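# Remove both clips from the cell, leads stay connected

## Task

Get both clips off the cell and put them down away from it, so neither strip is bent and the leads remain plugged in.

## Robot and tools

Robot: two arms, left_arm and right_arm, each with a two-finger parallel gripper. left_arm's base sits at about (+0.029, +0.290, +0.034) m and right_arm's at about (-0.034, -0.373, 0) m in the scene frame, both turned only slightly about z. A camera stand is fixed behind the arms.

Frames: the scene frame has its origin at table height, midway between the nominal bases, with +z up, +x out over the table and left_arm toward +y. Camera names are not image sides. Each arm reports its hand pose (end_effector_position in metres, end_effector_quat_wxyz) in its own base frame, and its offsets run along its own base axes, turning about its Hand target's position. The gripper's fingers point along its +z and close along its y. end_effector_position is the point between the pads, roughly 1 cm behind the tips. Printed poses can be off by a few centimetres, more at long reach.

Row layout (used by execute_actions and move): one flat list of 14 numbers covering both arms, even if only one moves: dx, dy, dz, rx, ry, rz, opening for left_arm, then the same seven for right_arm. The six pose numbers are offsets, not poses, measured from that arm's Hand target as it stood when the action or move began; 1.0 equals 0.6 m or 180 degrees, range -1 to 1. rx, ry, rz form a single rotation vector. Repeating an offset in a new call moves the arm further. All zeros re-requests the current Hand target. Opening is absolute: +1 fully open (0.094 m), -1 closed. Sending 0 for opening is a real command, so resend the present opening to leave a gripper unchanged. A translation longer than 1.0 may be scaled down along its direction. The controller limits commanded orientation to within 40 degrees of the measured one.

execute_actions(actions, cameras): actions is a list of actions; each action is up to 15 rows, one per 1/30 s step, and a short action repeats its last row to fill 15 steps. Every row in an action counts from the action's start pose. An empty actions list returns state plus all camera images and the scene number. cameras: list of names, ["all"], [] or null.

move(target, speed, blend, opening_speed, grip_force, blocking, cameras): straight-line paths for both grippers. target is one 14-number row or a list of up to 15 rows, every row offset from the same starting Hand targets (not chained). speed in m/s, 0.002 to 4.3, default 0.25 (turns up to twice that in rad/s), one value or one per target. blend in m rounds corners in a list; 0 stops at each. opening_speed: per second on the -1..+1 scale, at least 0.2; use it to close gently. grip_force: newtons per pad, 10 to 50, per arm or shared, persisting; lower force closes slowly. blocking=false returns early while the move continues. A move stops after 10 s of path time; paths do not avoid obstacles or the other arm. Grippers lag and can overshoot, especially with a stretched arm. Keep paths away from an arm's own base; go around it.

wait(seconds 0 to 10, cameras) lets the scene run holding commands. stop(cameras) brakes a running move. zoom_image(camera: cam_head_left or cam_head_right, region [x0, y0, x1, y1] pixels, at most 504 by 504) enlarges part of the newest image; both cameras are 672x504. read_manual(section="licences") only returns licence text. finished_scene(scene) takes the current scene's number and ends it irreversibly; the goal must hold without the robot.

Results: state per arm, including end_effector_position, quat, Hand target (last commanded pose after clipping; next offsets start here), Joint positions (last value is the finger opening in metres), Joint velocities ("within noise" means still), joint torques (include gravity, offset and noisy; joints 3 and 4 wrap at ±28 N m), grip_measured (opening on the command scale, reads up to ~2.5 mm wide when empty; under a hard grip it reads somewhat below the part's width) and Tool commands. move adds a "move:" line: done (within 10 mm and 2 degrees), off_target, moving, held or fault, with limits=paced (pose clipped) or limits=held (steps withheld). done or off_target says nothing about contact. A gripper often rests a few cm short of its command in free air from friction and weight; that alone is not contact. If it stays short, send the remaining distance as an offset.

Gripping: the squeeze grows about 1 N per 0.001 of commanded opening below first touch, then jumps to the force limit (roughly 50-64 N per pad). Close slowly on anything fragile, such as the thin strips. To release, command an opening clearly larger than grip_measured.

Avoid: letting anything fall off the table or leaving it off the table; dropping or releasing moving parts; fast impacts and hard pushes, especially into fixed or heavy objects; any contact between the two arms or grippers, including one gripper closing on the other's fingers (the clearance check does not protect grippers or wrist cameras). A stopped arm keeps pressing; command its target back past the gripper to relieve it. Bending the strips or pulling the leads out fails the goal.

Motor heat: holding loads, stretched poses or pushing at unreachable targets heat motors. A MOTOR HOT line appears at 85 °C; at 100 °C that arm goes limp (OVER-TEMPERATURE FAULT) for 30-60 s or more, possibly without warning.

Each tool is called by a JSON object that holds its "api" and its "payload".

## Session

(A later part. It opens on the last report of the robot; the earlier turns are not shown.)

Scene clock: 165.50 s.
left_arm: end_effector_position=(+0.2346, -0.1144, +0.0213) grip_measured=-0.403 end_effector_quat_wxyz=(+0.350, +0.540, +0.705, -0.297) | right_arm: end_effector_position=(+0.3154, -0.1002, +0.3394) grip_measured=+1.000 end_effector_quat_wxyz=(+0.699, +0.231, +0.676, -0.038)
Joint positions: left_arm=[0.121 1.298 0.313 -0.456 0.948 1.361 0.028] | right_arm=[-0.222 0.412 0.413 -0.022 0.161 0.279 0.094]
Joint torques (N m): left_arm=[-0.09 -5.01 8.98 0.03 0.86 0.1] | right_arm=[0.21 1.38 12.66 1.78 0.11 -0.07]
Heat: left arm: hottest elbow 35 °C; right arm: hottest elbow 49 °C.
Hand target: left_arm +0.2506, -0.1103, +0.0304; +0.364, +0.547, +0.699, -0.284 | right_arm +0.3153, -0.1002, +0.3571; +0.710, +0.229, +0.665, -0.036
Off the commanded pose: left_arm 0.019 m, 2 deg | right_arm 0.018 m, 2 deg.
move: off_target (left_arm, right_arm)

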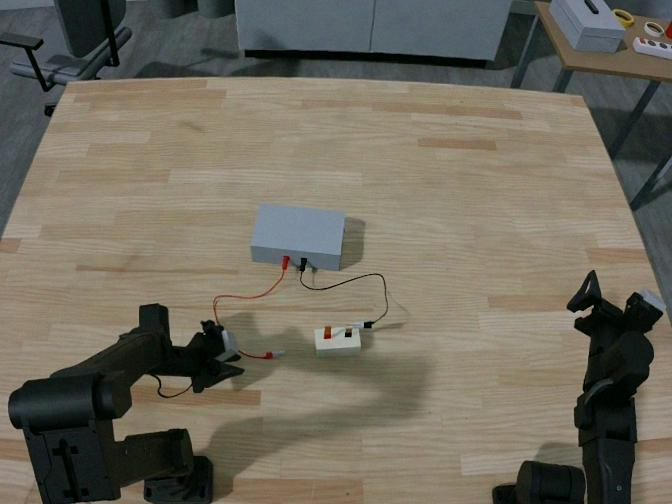

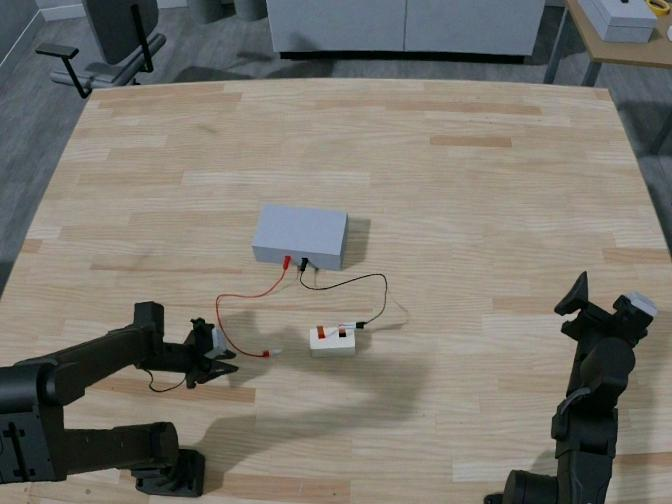

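{"api": "move", "payload": {"target": [0,0.10,0.2,0,0,0,-0.4,0,0,0,0,0,0,0], "cameras": ["all"]}}

{"api": "zoom_image", "payload": {"camera": "cam_head_left", "region": [310, 310, 390, 370]}}

{"api": "zoom_image", "payload": {"camera": "cam_head_right", "region": [302, 310, 382, 370]}}

{"api": "zoom_image", "payload": {"camera": "cam_head_left", "region": [340, 310, 380, 340]}}

Scene clock: 171.20 s.
left_arm: end_effector_position=(+0.2391, -0.0573, +0.1410) grip_measured=-0.403 end_effector_quat_wxyz=(+0.357, +0.541, +0.702, -0.295) | right_arm: end_effector_position=(+0.3154, -0.1002, +0.3394) grip_measured=+0.002 end_effector_quat_wxyz=(+0.699, +0.231, +0.676, -0.038)
Joint positions: left_arm=[0.379 1.085 0.58 -1.286 0.946 1.805 0.028] | right_arm=[-0.222 0.412 0.413 -0.022 0.161 0.279 0.047]
Joint torques (N m): left_arm=[-0.15 -3.72 12.33 -0.32 0.67 0.11] | right_arm=[0.15 1.32 12.67 1.78 0.11 -0.07]
Heat: left arm: hottest elbow 35 °C; right arm: hottest elbow 50 °C.
Hand target: left_arm +0.2506, -0.0503, +0.1504; +0.364, +0.547, +0.699, -0.284 | right_arm +0.3153, -0.1002, +0.3571; +0.710, +0.229, +0.665, -0.036
Off the commanded pose: left_arm 0.016 m, 2 deg | right_arm 0.018 m, 2 deg.
move: off_target (left_arm, right_arm)

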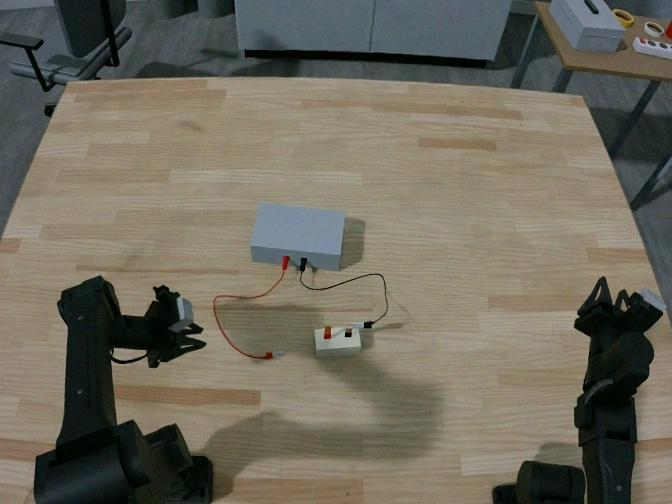

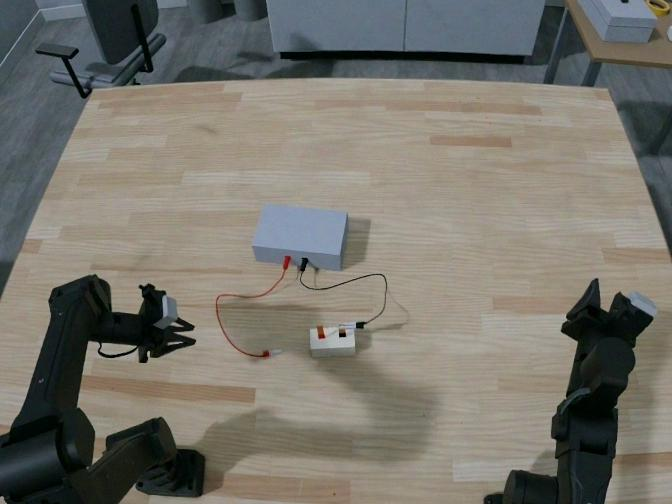

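Scaled by 6.300.

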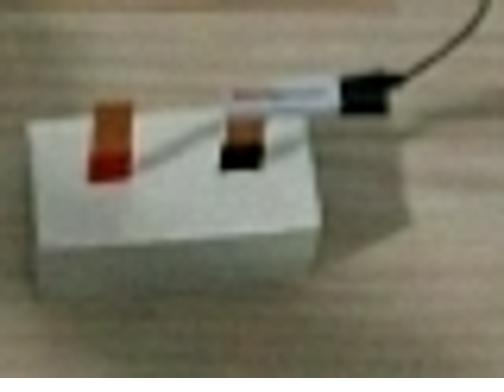

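Scaled by 6.300.

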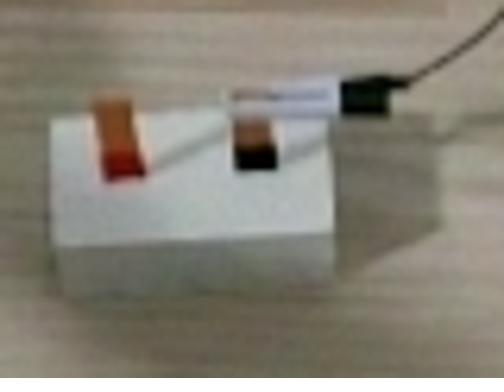

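Scaled by 12.600.

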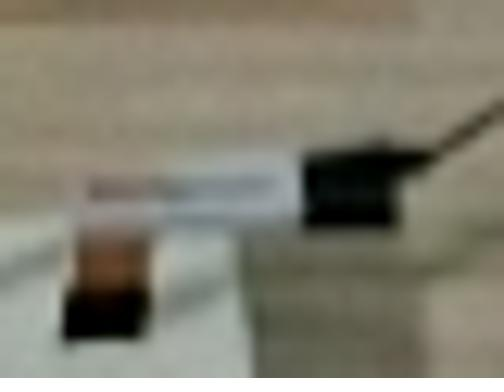

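{"api": "move", "payload": {"target": [0,0,0,0,0,0,-0.4,0.108,0.533,-0.312,-0.257,0.188,0.624,-0.3], "cameras": ["all"]}}

{"api": "zoom_image", "payload": {"camera": "cam_head_left", "region": [330, 290, 430, 365]}}

{"api": "zoom_image", "payload": {"camera": "cam_head_right", "region": [322, 290, 422, 365]}}

Scene clock: 200.30 s.
left_arm: end_effector_position=(+0.2391, -0.0573, +0.1410) grip_measured=-0.403 end_effector_quat_wxyz=(+0.357, +0.541, +0.702, -0.295) | right_arm: end_effector_position=(+0.3675, +0.2147, +0.1578) grip_measured=-0.298 end_effector_quat_wxyz=(-0.257, +0.656, -0.651, -0.282)
Joint positions: left_arm=[0.379 1.085 0.58 -1.286 0.946 1.805 0.028] | right_arm=[0.243 1.402 0.965 -0.947 -0.765 -1.26 0.033]
Joint torques (N m): left_arm=[0.67 -3.96 12.26 -0.36 0.68 0.1] | right_arm=[0.56 -9.58 11.89 0.12 -0.35 -0.23]
Heat: left arm: hottest elbow 38 °C; right arm: hottest elbow 51 °C.
Hand target: left_arm +0.2506, -0.0503, +0.1504; +0.364, +0.547, +0.699, -0.284 | right_arm +0.3801, +0.2196, +0.1698; -0.266, +0.665, -0.641, -0.274
Off the commanded pose: left_arm 0.016 m, 2 deg | right_arm 0.018 m, 2 deg.
move: off_target (left_arm, right_arm)

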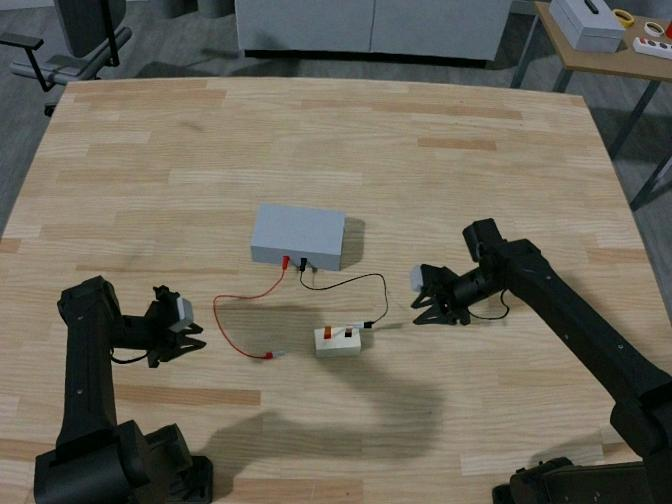

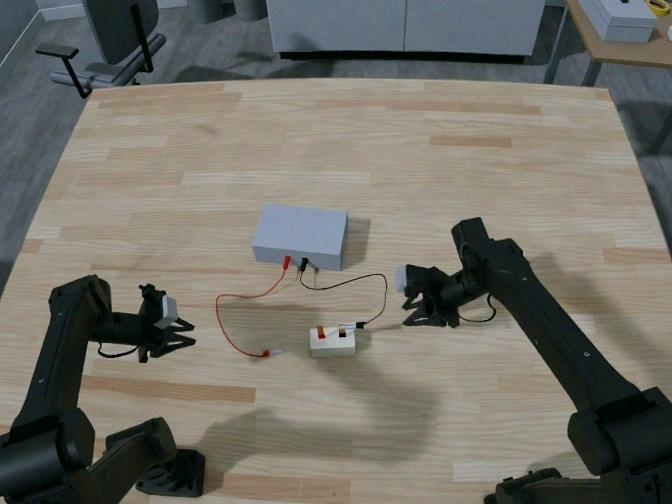

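Scaled by 5.040.

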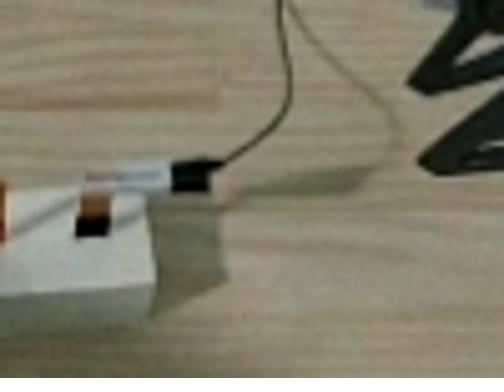

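Scaled by 5.040.

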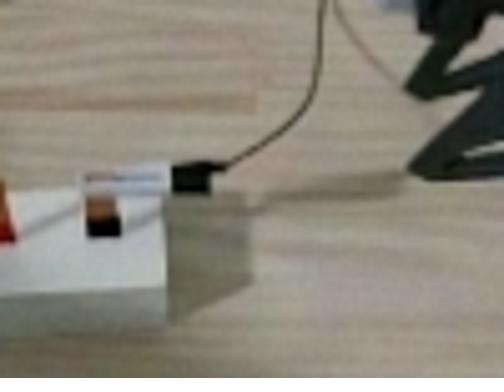

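{"api": "move", "payload": {"target": [0,0,0,0,0,0,-0.4,0,0.145,-0.02,0,0,0,-0.3], "speed": 0.12, "cameras": ["all"]}}

{"api": "zoom_image", "payload": {"camera": "cam_head_left", "region": [340, 295, 404, 343]}}

{"api": "zoom_image", "payload": {"camera": "cam_head_right", "region": [332, 295, 396, 343]}}

Scene clock: 207.00 s.
left_arm: end_effector_position=(+0.2391, -0.0573, +0.1410) grip_measured=-0.403 end_effector_quat_wxyz=(+0.357, +0.541, +0.702, -0.295) | right_arm: end_effector_position=(+0.3631, +0.2975, +0.1467) grip_measured=-0.298 end_effector_quat_wxyz=(-0.251, +0.666, -0.644, -0.280)
Joint positions: left_arm=[0.379 1.085 0.58 -1.286 0.946 1.805 0.028] | right_arm=[0.444 1.457 0.986 -0.759 -0.707 -1.034 0.033]
Joint torques (N m): left_arm=[0.21 -4.19 12.19 -0.46 0.67 0.08] | right_arm=[0.38 -10.17 11.97 1.22 -0.29 0.1]
Heat: left arm: hottest elbow 38 °C; right arm: hottest elbow 52 °C.
Hand target: left_arm +0.2506, -0.0503, +0.1504; +0.364, +0.547, +0.699, -0.284 | right_arm +0.3800, +0.3066, +0.1577; -0.266, +0.665, -0.641, -0.275
Off the commanded pose: left_arm 0.016 m, 2 deg | right_arm 0.022 m, 2 deg.
move: off_target (left_arm, right_arm)

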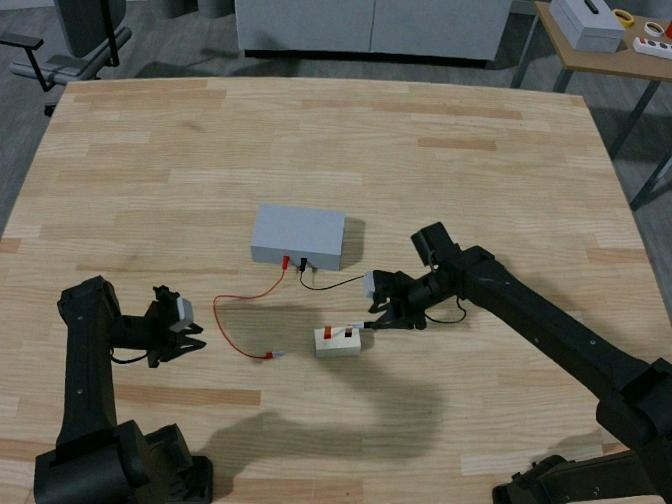

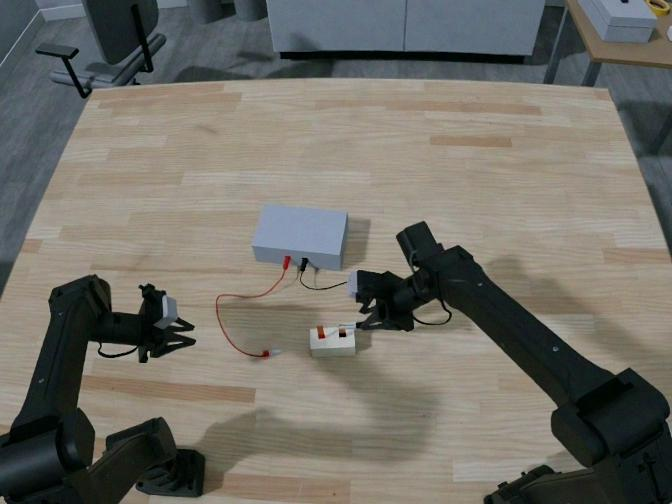

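Scaled by 7.875.

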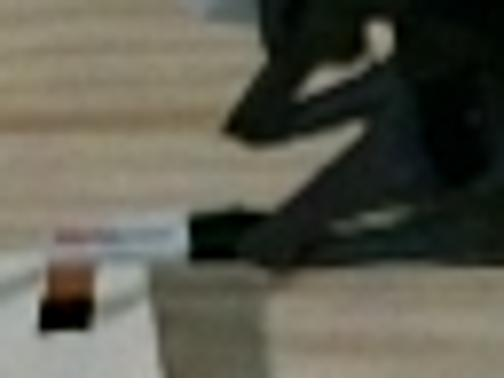

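Scaled by 7.875.

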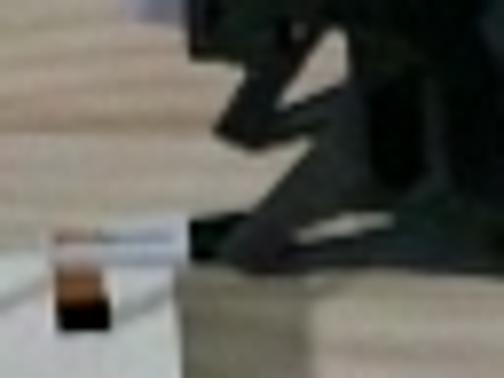

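{"api": "move", "payload": {"target": [0,0,0,0,0,0,-0.4,0.017,0.01,-0.05,0,0,0,-0.3], "speed": 0.08, "cameras": ["all"]}}

{"api": "zoom_image", "payload": {"camera": "cam_head_left", "region": [340, 295, 404, 343]}}

{"api": "zoom_image", "payload": {"camera": "cam_head_right", "region": [332, 295, 396, 343]}}

Scene clock: 212.77 s.
left_arm: end_effector_position=(+0.2391, -0.0573, +0.1410) grip_measured=-0.403 end_effector_quat_wxyz=(+0.357, +0.541, +0.702, -0.295) | right_arm: end_effector_position=(+0.3778, +0.3043, +0.1198) grip_measured=-0.298 end_effector_quat_wxyz=(-0.254, +0.666, -0.644, -0.279)
Joint positions: left_arm=[0.379 1.085 0.58 -1.286 0.946 1.805 0.028] | right_arm=[0.444 1.531 0.986 -0.678 -0.705 -1.031 0.033]
Joint torques (N m): left_arm=[1.2 -3.9 12.3 -0.62 0.69 0.08] | right_arm=[0.62 -11.46 10.73 1.22 -0.31 0.11]
Heat: left arm: hottest elbow 38 °C; right arm: hottest elbow 52 °C.
Hand target: left_arm +0.2506, -0.0503, +0.1504; +0.364, +0.547, +0.699, -0.284 | right_arm +0.3902, +0.3126, +0.1277; -0.266, +0.665, -0.641, -0.275
Off the commanded pose: left_arm 0.016 m, 2 deg | right_arm 0.017 m, 1 deg.
move: off_target (left_arm, right_arm)

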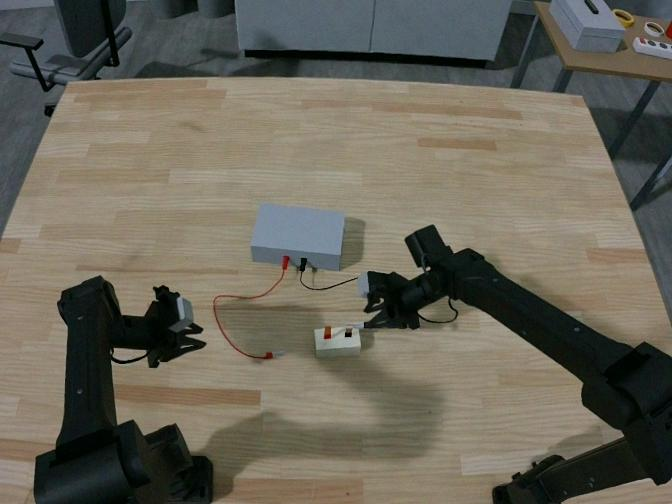

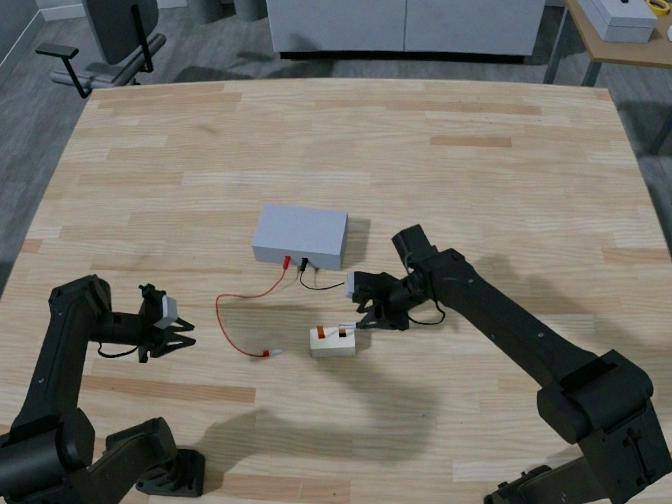

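Scaled by 7.875.

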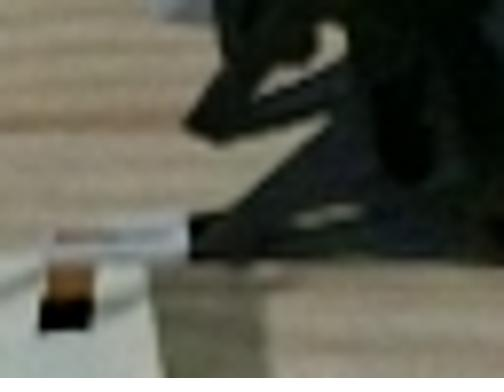

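Scaled by 7.875.

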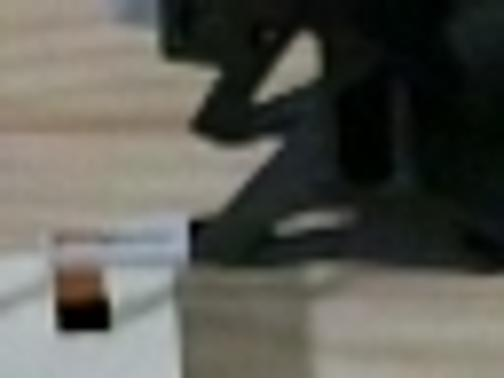

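{"api": "move", "payload": {"target": [[0,0,0,0,0,0,-0.4,-0.018,0,0,0,0,0,-0.3],[0,0,0,0,0,0,-0.4,-0.018,0,-0.022,0,0,0,-0.3]], "speed": 0.06, "cameras": ["all"]}}

{"api": "zoom_image", "payload": {"camera": "cam_head_left", "region": [340, 295, 404, 343]}}

{"api": "zoom_image", "payload": {"camera": "cam_head_right", "region": [332, 295, 396, 343]}}

Scene clock: 218.03 s.
left_arm: end_effector_position=(+0.2391, -0.0573, +0.1410) grip_measured=-0.403 end_effector_quat_wxyz=(+0.357, +0.541, +0.702, -0.295) | right_arm: end_effector_position=(+0.3794, +0.3081, +0.1170) grip_measured=-0.298 end_effector_quat_wxyz=(-0.266, +0.666, -0.641, -0.274)
Joint positions: left_arm=[0.379 1.085 0.58 -1.286 0.946 1.805 0.028] | right_arm=[0.451 1.531 0.971 -0.627 -0.702 -1.017 0.033]
Joint torques (N m): left_arm=[-0.5 -3.84 12.04 -0.21 0.62 0.18] | right_arm=[0.97 -11.81 8.25 1.31 -0.28 0.11]
Heat: left arm: hottest elbow 39 °C; right arm: hottest elbow 51 °C.
Hand target: left_arm +0.2506, -0.0503, +0.1504; +0.364, +0.547, +0.699, -0.284 | right_arm +0.3794, +0.3127, +0.1146; -0.266, +0.665, -0.641, -0.275
Off the commanded pose: left_arm 0.016 m, 2 deg | right_arm 0.005 m, 0 deg.
move: off_target (left_arm)

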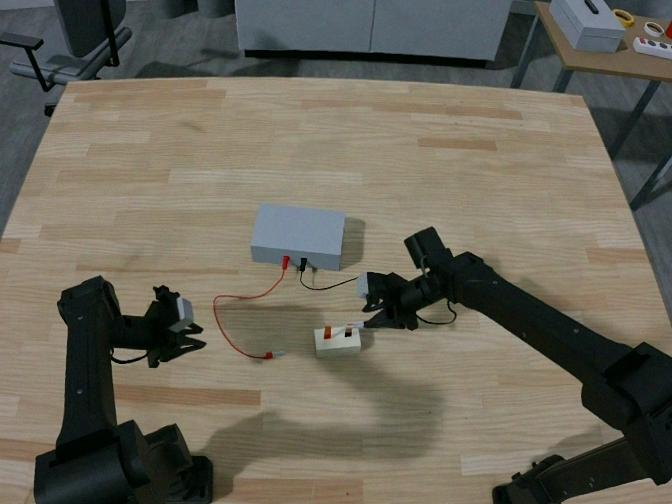

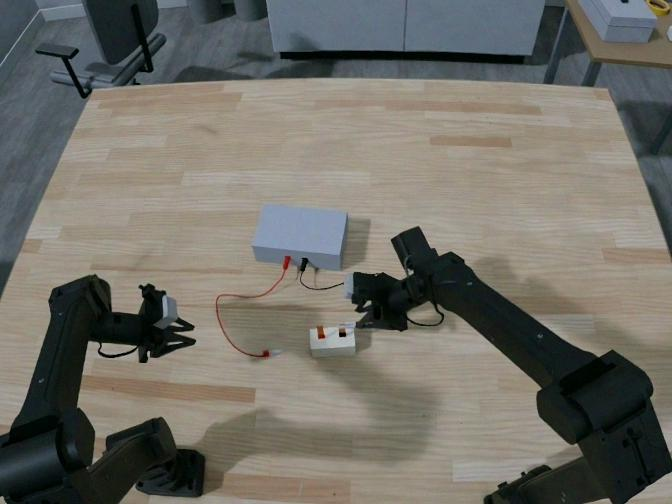

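Scaled by 7.875.

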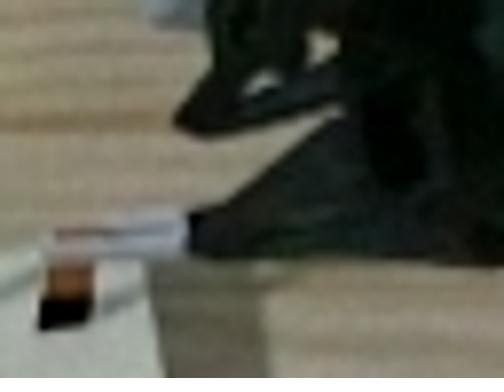

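Scaled by 7.875.

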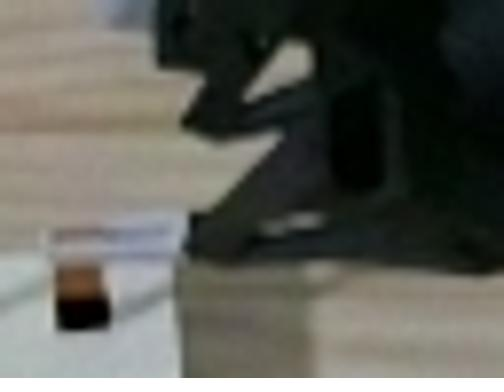

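{"api": "move", "payload": {"target": [[0,0,0,0,0,0,-0.4,0,0,0.04,0,0,0,-0.3],[0,0,0,0,0,0,-0.4,-0.04,-0.01,0.03,0,0,0,-0.2]], "speed": 0.08, "cameras": ["all"]}}

{"api": "zoom_image", "payload": {"camera": "cam_head_left", "region": [340, 295, 404, 343]}}

{"api": "zoom_image", "payload": {"camera": "cam_head_right", "region": [332, 295, 396, 343]}}

Scene clock: 222.67 s.
left_arm: end_effector_position=(+0.2391, -0.0573, +0.1410) grip_measured=-0.403 end_effector_quat_wxyz=(+0.357, +0.541, +0.702, -0.295) | right_arm: end_effector_position=(+0.3546, +0.3025, +0.1278) grip_measured=-0.202 end_effector_quat_wxyz=(-0.259, +0.666, -0.643, -0.277)
Joint positions: left_arm=[0.379 1.085 0.58 -1.286 0.946 1.805 0.028] | right_arm=[0.465 1.459 0.927 -0.661 -0.697 -1.001 0.037]
Joint torques (N m): left_arm=[0.44 -3.78 12.33 -0.57 0.66 0.13] | right_arm=[0.91 -11.87 8.43 1.28 -0.28 0.11]
Heat: left arm: hottest elbow 39 °C; right arm: hottest elbow 51 °C.
Hand target: left_arm +0.2506, -0.0503, +0.1504; +0.364, +0.547, +0.699, -0.284 | right_arm +0.3553, +0.3067, +0.1325; -0.266, +0.665, -0.641, -0.275
Off the commanded pose: left_arm 0.016 m, 2 deg | right_arm 0.006 m, 1 deg.
move: off_target (left_arm)

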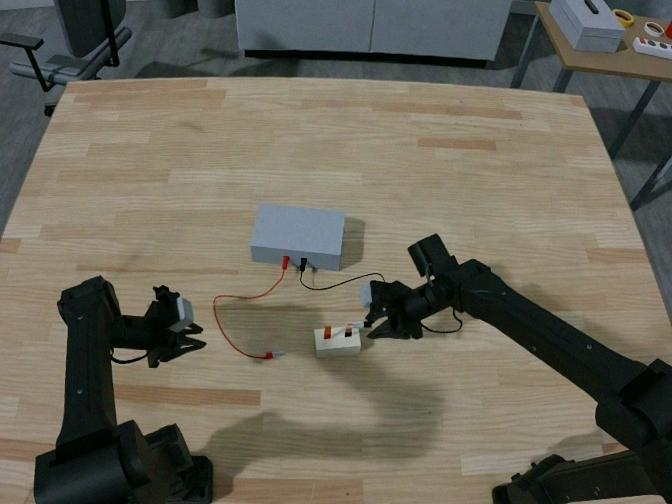

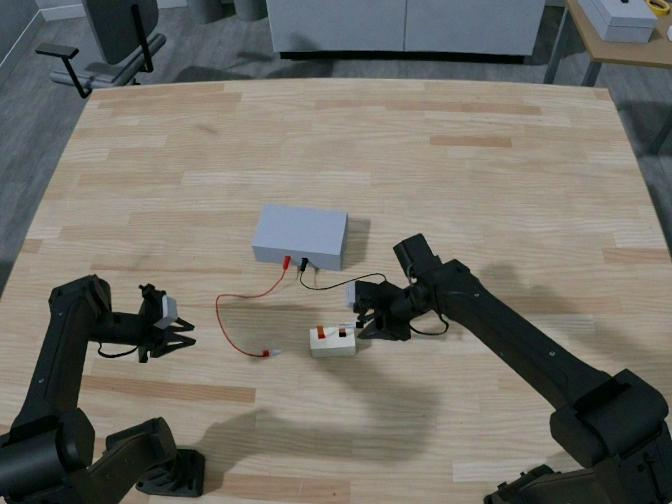

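Scaled by 7.875.

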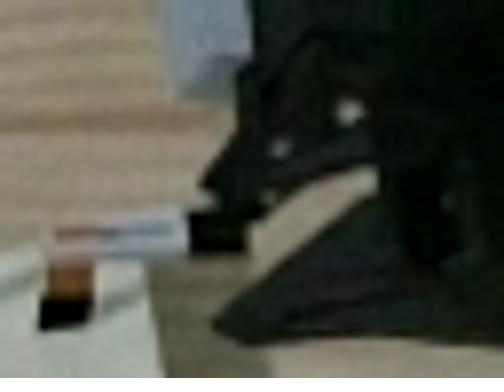

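Scaled by 7.875.

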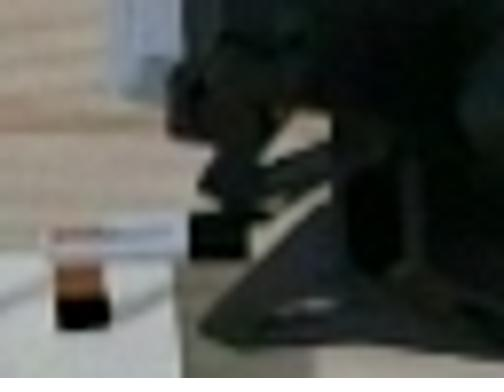

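{"api": "move", "payload": {"target": [[0,0,0,0,0,0,-0.4,0.022,0.005,0,0,0,0,-0.2],[0,0,0,0,0,0,-0.4,0.022,0.005,-0.035,0,0,0,-0.2]], "speed": 0.06, "cameras": ["all"]}}

{"api": "zoom_image", "payload": {"camera": "cam_head_left", "region": [340, 295, 404, 343]}}

{"api": "zoom_image", "payload": {"camera": "cam_head_right", "region": [332, 295, 396, 343]}}

Scene clock: 228.47 s.
left_arm: end_effector_position=(+0.2391, -0.0573, +0.1410) grip_measured=-0.403 end_effector_quat_wxyz=(+0.357, +0.541, +0.702, -0.295) | right_arm: end_effector_position=(+0.3630, +0.3067, +0.1128) grip_measured=-0.202 end_effector_quat_wxyz=(-0.262, +0.666, -0.642, -0.275)
Joint positions: left_arm=[0.379 1.085 0.58 -1.286 0.946 1.805 0.028] | right_arm=[0.465 1.502 0.927 -0.61 -0.697 -1.001 0.037]
Joint torques (N m): left_arm=[0.38 -4.6 12.15 -0.2 0.7 0.13] | right_arm=[0.21 -10.58 8.87 1.32 -0.39 0.01]
Heat: left arm: hottest elbow 39 °C; right arm: hottest elbow 51 °C.
Hand target: left_arm +0.2506, -0.0503, +0.1504; +0.364, +0.547, +0.699, -0.284 | right_arm +0.3685, +0.3097, +0.1115; -0.266, +0.665, -0.641, -0.275
Off the commanded pose: left_arm 0.016 m, 2 deg | right_arm 0.006 m, 0 deg.
move: off_target (left_arm)

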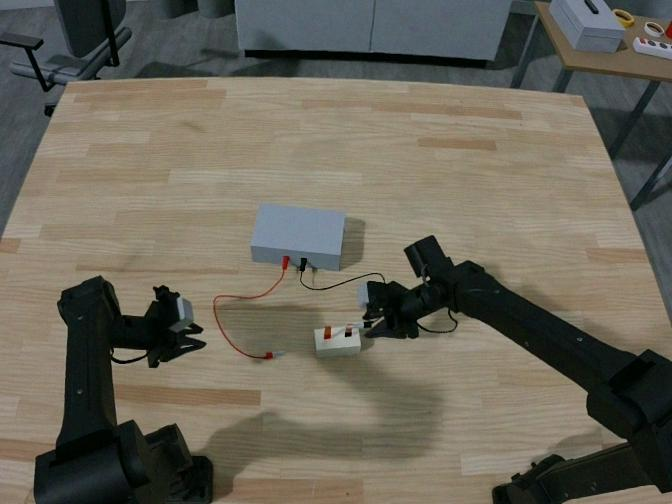

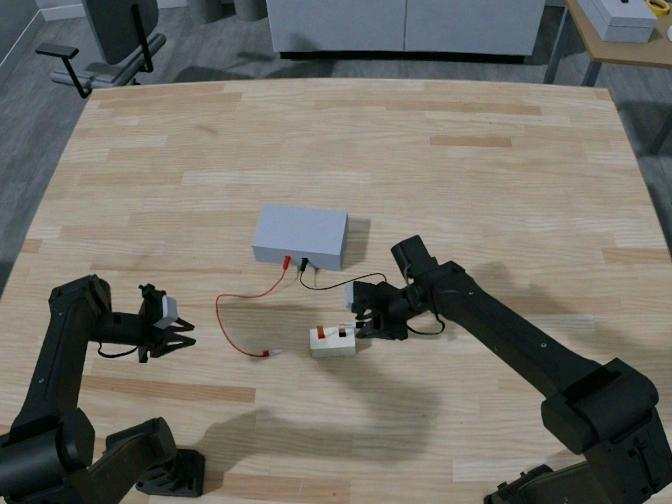

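Scaled by 7.875.

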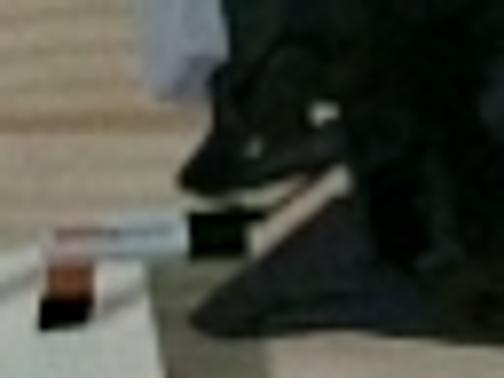

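Scaled by 7.875.

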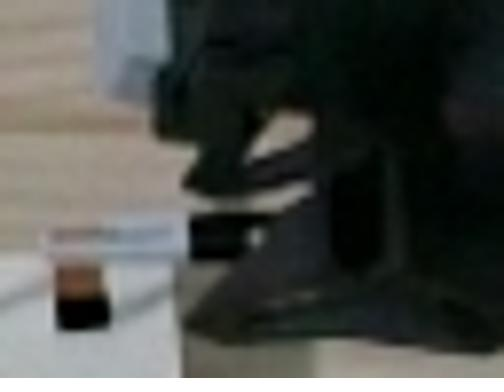

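{"api": "move", "payload": {"target": [0,0,0,0,0,0,-0.4,0.015,0,-0.012,0,0,0,-0.3], "speed": 0.06, "cameras": ["all"]}}

{"api": "zoom_image", "payload": {"camera": "cam_head_left", "region": [340, 295, 404, 343]}}

{"api": "zoom_image", "payload": {"camera": "cam_head_right", "region": [332, 295, 396, 343]}}

Scene clock: 232.77 s.
left_arm: end_effector_position=(+0.2391, -0.0573, +0.1410) grip_measured=-0.403 end_effector_quat_wxyz=(+0.357, +0.541, +0.702, -0.295) | right_arm: end_effector_position=(+0.3642, +0.3073, +0.1017) grip_measured=-0.298 end_effector_quat_wxyz=(-0.255, +0.665, -0.645, -0.279)
Joint positions: left_arm=[0.379 1.085 0.58 -1.286 0.946 1.805 0.028] | right_arm=[0.465 1.53 0.927 -0.599 -0.698 -1.001 0.033]
Joint torques (N m): left_arm=[0.38 -3.49 12.15 -0.36 0.72 0.11] | right_arm=[-0.62 -10.58 9.87 1.24 -0.47 -0.13]
Heat: left arm: hottest elbow 39 °C; right arm: hottest elbow 51 °C.
Hand target: left_arm +0.2506, -0.0503, +0.1504; +0.364, +0.547, +0.699, -0.284 | right_arm +0.3776, +0.3096, +0.1044; -0.266, +0.665, -0.641, -0.274
Off the commanded pose: left_arm 0.016 m, 2 deg | right_arm 0.014 m, 1 deg.
move: off_target (left_arm, right_arm)

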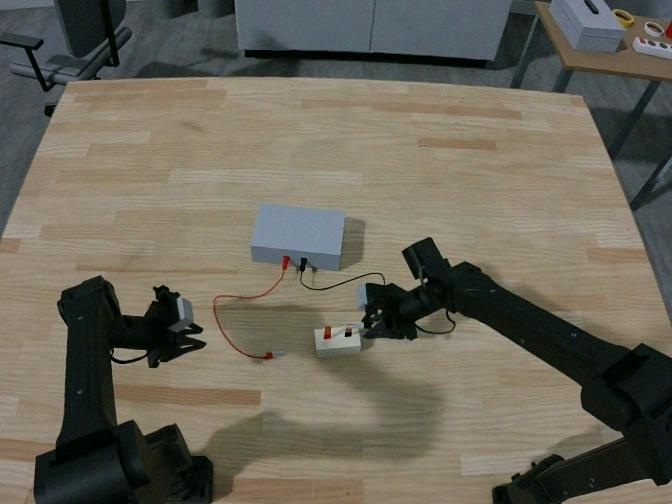

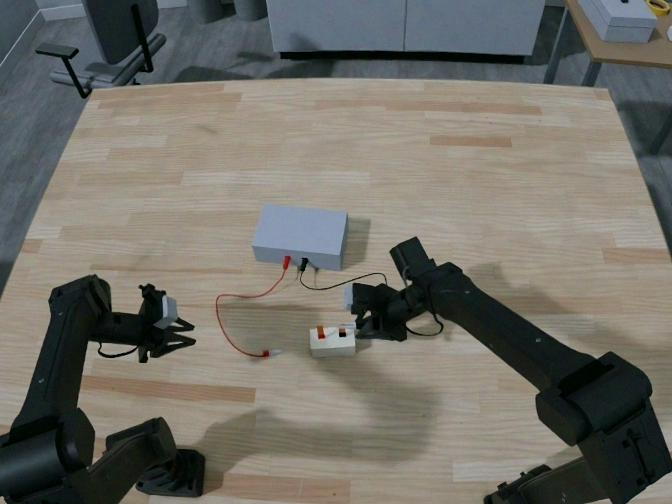

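Scaled by 7.875.

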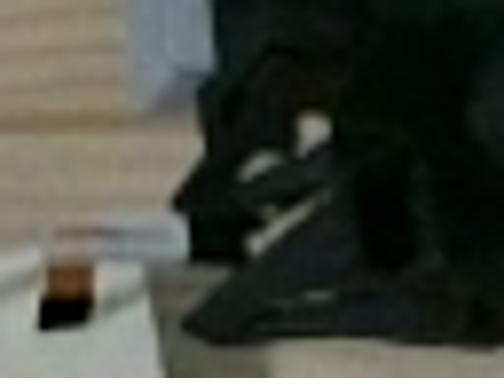

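Scaled by 7.875.

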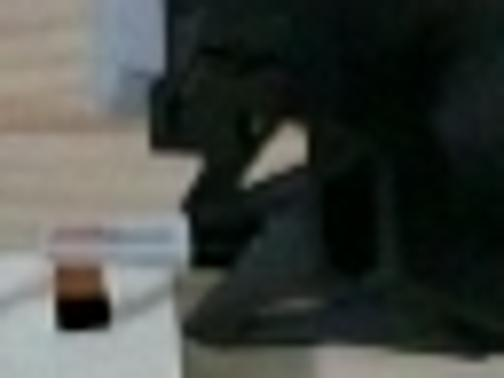

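{"api": "move", "payload": {"target": [0,0,0,0,0,0,-0.4,0.015,0,0.008,0,0,0,-0.3], "speed": 0.06, "cameras": ["all"]}}

{"api": "zoom_image", "payload": {"camera": "cam_head_left", "region": [340, 295, 404, 343]}}

{"api": "zoom_image", "payload": {"camera": "cam_head_right", "region": [332, 295, 396, 343]}}

Scene clock: 235.70 s.
left_arm: end_effector_position=(+0.2391, -0.0573, +0.1410) grip_measured=-0.403 end_effector_quat_wxyz=(+0.357, +0.541, +0.702, -0.295) | right_arm: end_effector_position=(+0.3715, +0.3066, +0.1026) grip_measured=-0.298 end_effector_quat_wxyz=(-0.258, +0.663, -0.645, -0.278)
Joint positions: left_arm=[0.379 1.085 0.58 -1.286 0.946 1.805 0.028] | right_arm=[0.456 1.54 0.94 -0.599 -0.701 -1.004 0.033]
Joint torques (N m): left_arm=[0.26 -4.01 12.25 -0.29 0.62 0.16] | right_arm=[-0.56 -10.7 11.19 0.38 -0.49 -0.21]
Heat: left arm: hottest elbow 40 °C; right arm: hottest elbow 51 °C.
Hand target: left_arm +0.2506, -0.0503, +0.1504; +0.364, +0.547, +0.699, -0.284 | right_arm +0.3866, +0.3097, +0.1092; -0.266, +0.665, -0.641, -0.275
Off the commanded pose: left_arm 0.016 m, 2 deg | right_arm 0.017 m, 1 deg.
move: off_target (left_arm, right_arm)

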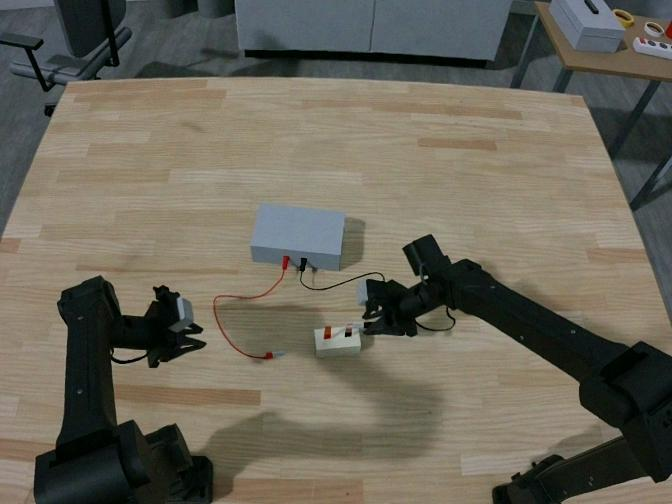

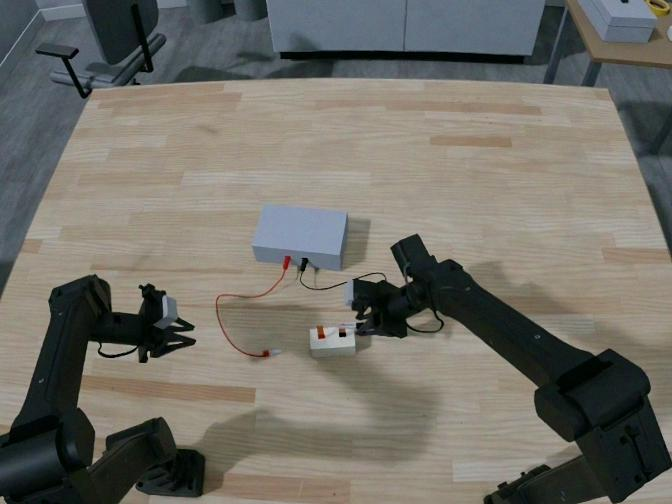

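Scaled by 7.875.

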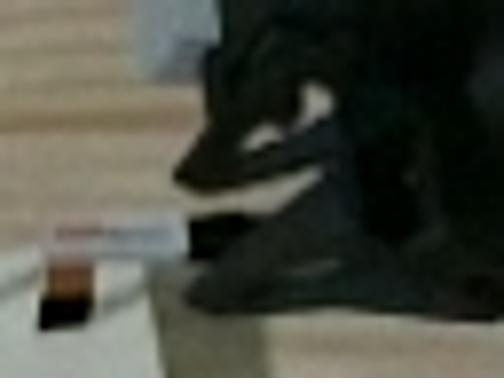

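Scaled by 7.875.

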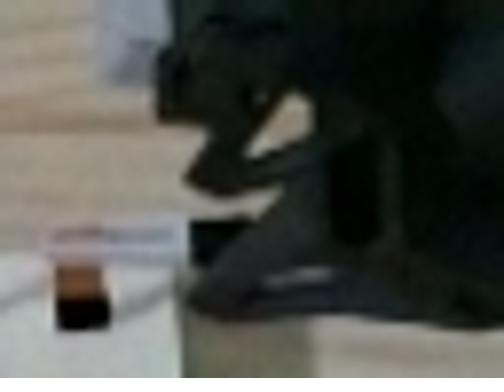

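{"api": "move", "payload": {"target": [0,0,0,0,0,0,-0.4,0,0,0,0,0,0,-0.72], "opening_speed": 0.3, "cameras": ["all"]}}

{"api": "zoom_image", "payload": {"camera": "cam_head_left", "region": [340, 295, 404, 343]}}

{"api": "zoom_image", "payload": {"camera": "cam_head_right", "region": [332, 295, 396, 343]}}

Scene clock: 239.60 s.
left_arm: end_effector_position=(+0.2391, -0.0573, +0.1410) grip_measured=-0.403 end_effector_quat_wxyz=(+0.357, +0.541, +0.702, -0.295) | right_arm: end_effector_position=(+0.3713, +0.3068, +0.1028) grip_measured=-0.717 end_effector_quat_wxyz=(-0.259, +0.664, -0.644, -0.278)
Joint positions: left_arm=[0.379 1.085 0.58 -1.286 0.946 1.805 0.028] | right_arm=[0.456 1.54 0.94 -0.599 -0.703 -1.007 0.013]
Joint torques (N m): left_arm=[0.38 -3.9 12.41 -0.27 0.65 0.13] | right_arm=[-0.56 -10.7 11.21 0.36 -0.42 -0.18]
Heat: left arm: hottest elbow 40 °C; right arm: hottest elbow 51 °C.
Hand target: left_arm +0.2506, -0.0503, +0.1504; +0.364, +0.547, +0.699, -0.284 | right_arm +0.3866, +0.3097, +0.1092; -0.266, +0.665, -0.641, -0.275
Off the commanded pose: left_arm 0.016 m, 2 deg | right_arm 0.017 m, 1 deg.
move: off_target (left_arm, right_arm)

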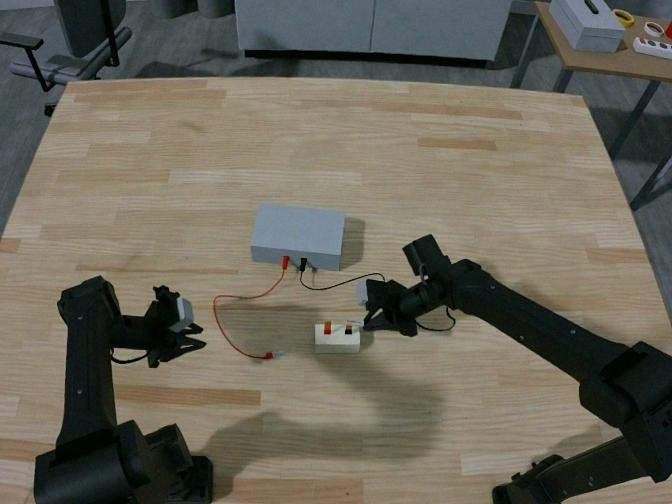

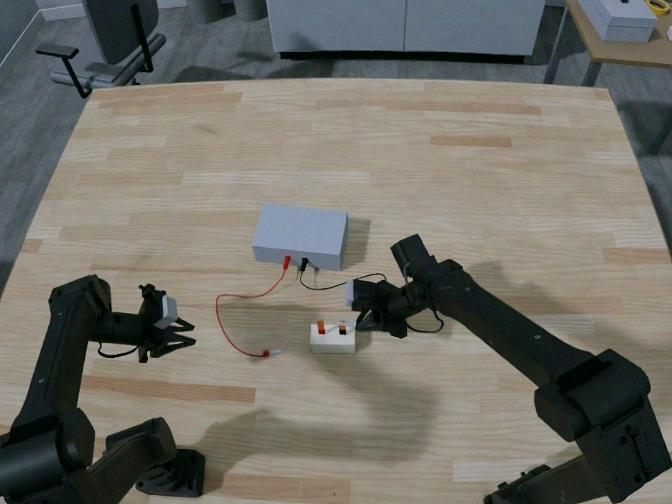

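Scaled by 7.875.

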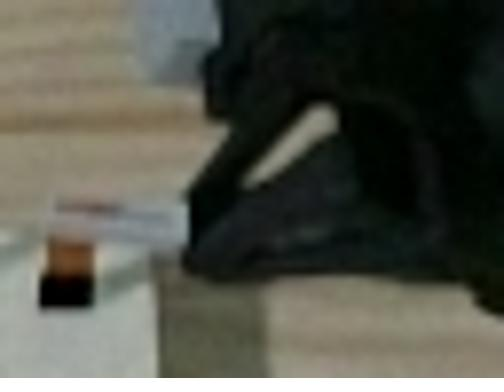

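Scaled by 7.875.

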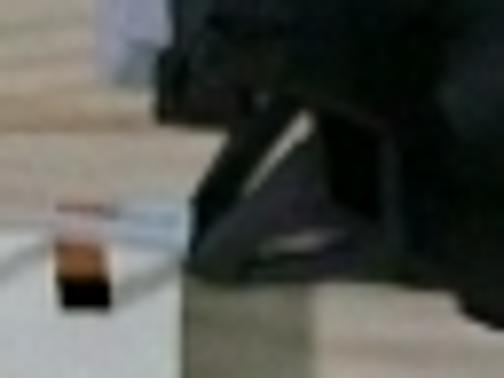

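{"api": "move", "payload": {"target": [0,0,0,0,0,0,-0.4,0,0,0,0,0,0,-0.92], "opening_speed": 0.3, "cameras": ["all"]}}

{"api": "zoom_image", "payload": {"camera": "cam_head_left", "region": [340, 310, 380, 340]}}

{"api": "zoom_image", "payload": {"camera": "cam_head_right", "region": [332, 310, 372, 340]}}

Scene clock: 242.80 s.
left_arm: end_effector_position=(+0.2391, -0.0573, +0.1410) grip_measured=-0.403 end_effector_quat_wxyz=(+0.357, +0.541, +0.702, -0.295) | right_arm: end_effector_position=(+0.3710, +0.3067, +0.1027) grip_measured=-0.829 end_effector_quat_wxyz=(-0.258, +0.664, -0.644, -0.279)
Joint positions: left_arm=[0.379 1.085 0.58 -1.286 0.946 1.805 0.028] | right_arm=[0.456 1.54 0.94 -0.601 -0.703 -1.007 0.008]
Joint torques (N m): left_arm=[-0.03 -4.13 12.53 -0.4 0.68 0.13] | right_arm=[-0.56 -10.7 11.19 0.39 -0.42 -0.18]
Heat: left arm: hottest elbow 40 °C; right arm: hottest elbow 50 °C.
Hand target: left_arm +0.2506, -0.0503, +0.1504; +0.364, +0.547, +0.699, -0.284 | right_arm +0.3866, +0.3097, +0.1092; -0.266, +0.665, -0.641, -0.275
Off the commanded pose: left_arm 0.016 m, 2 deg | right_arm 0.017 m, 1 deg.
move: off_target (left_arm, right_arm)

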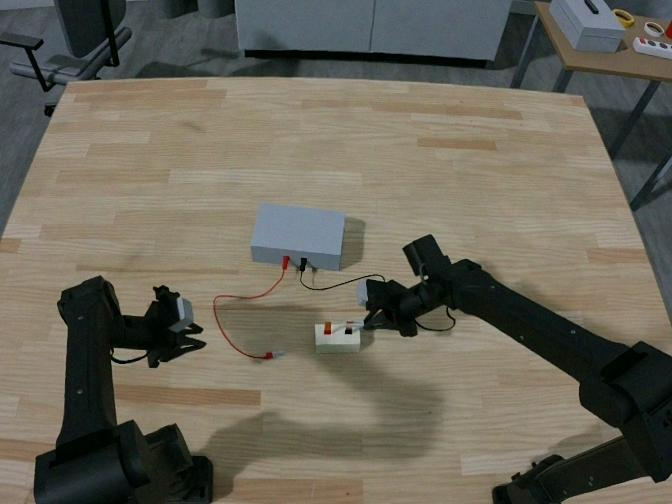

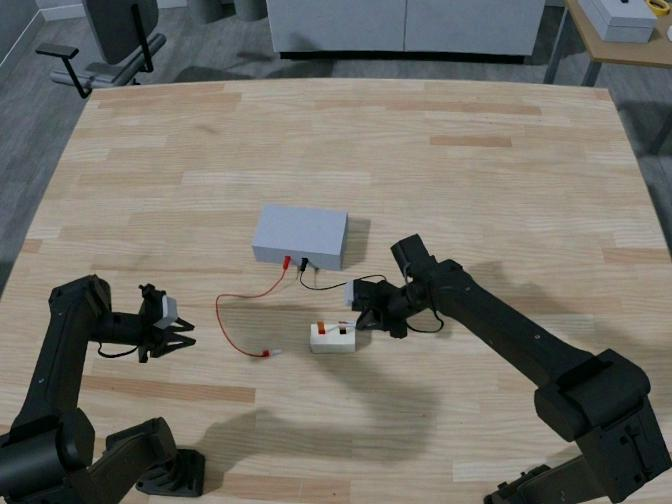

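Scaled by 12.600.

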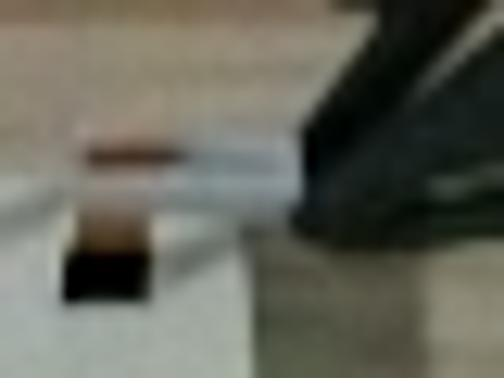

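Scaled by 12.600.

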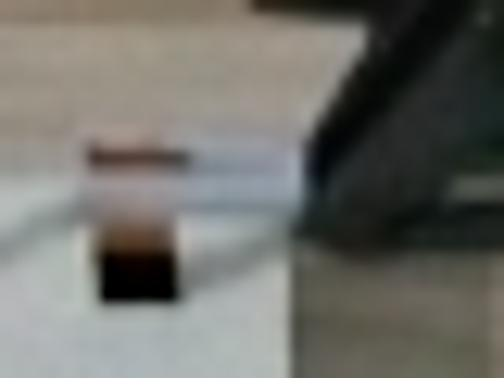

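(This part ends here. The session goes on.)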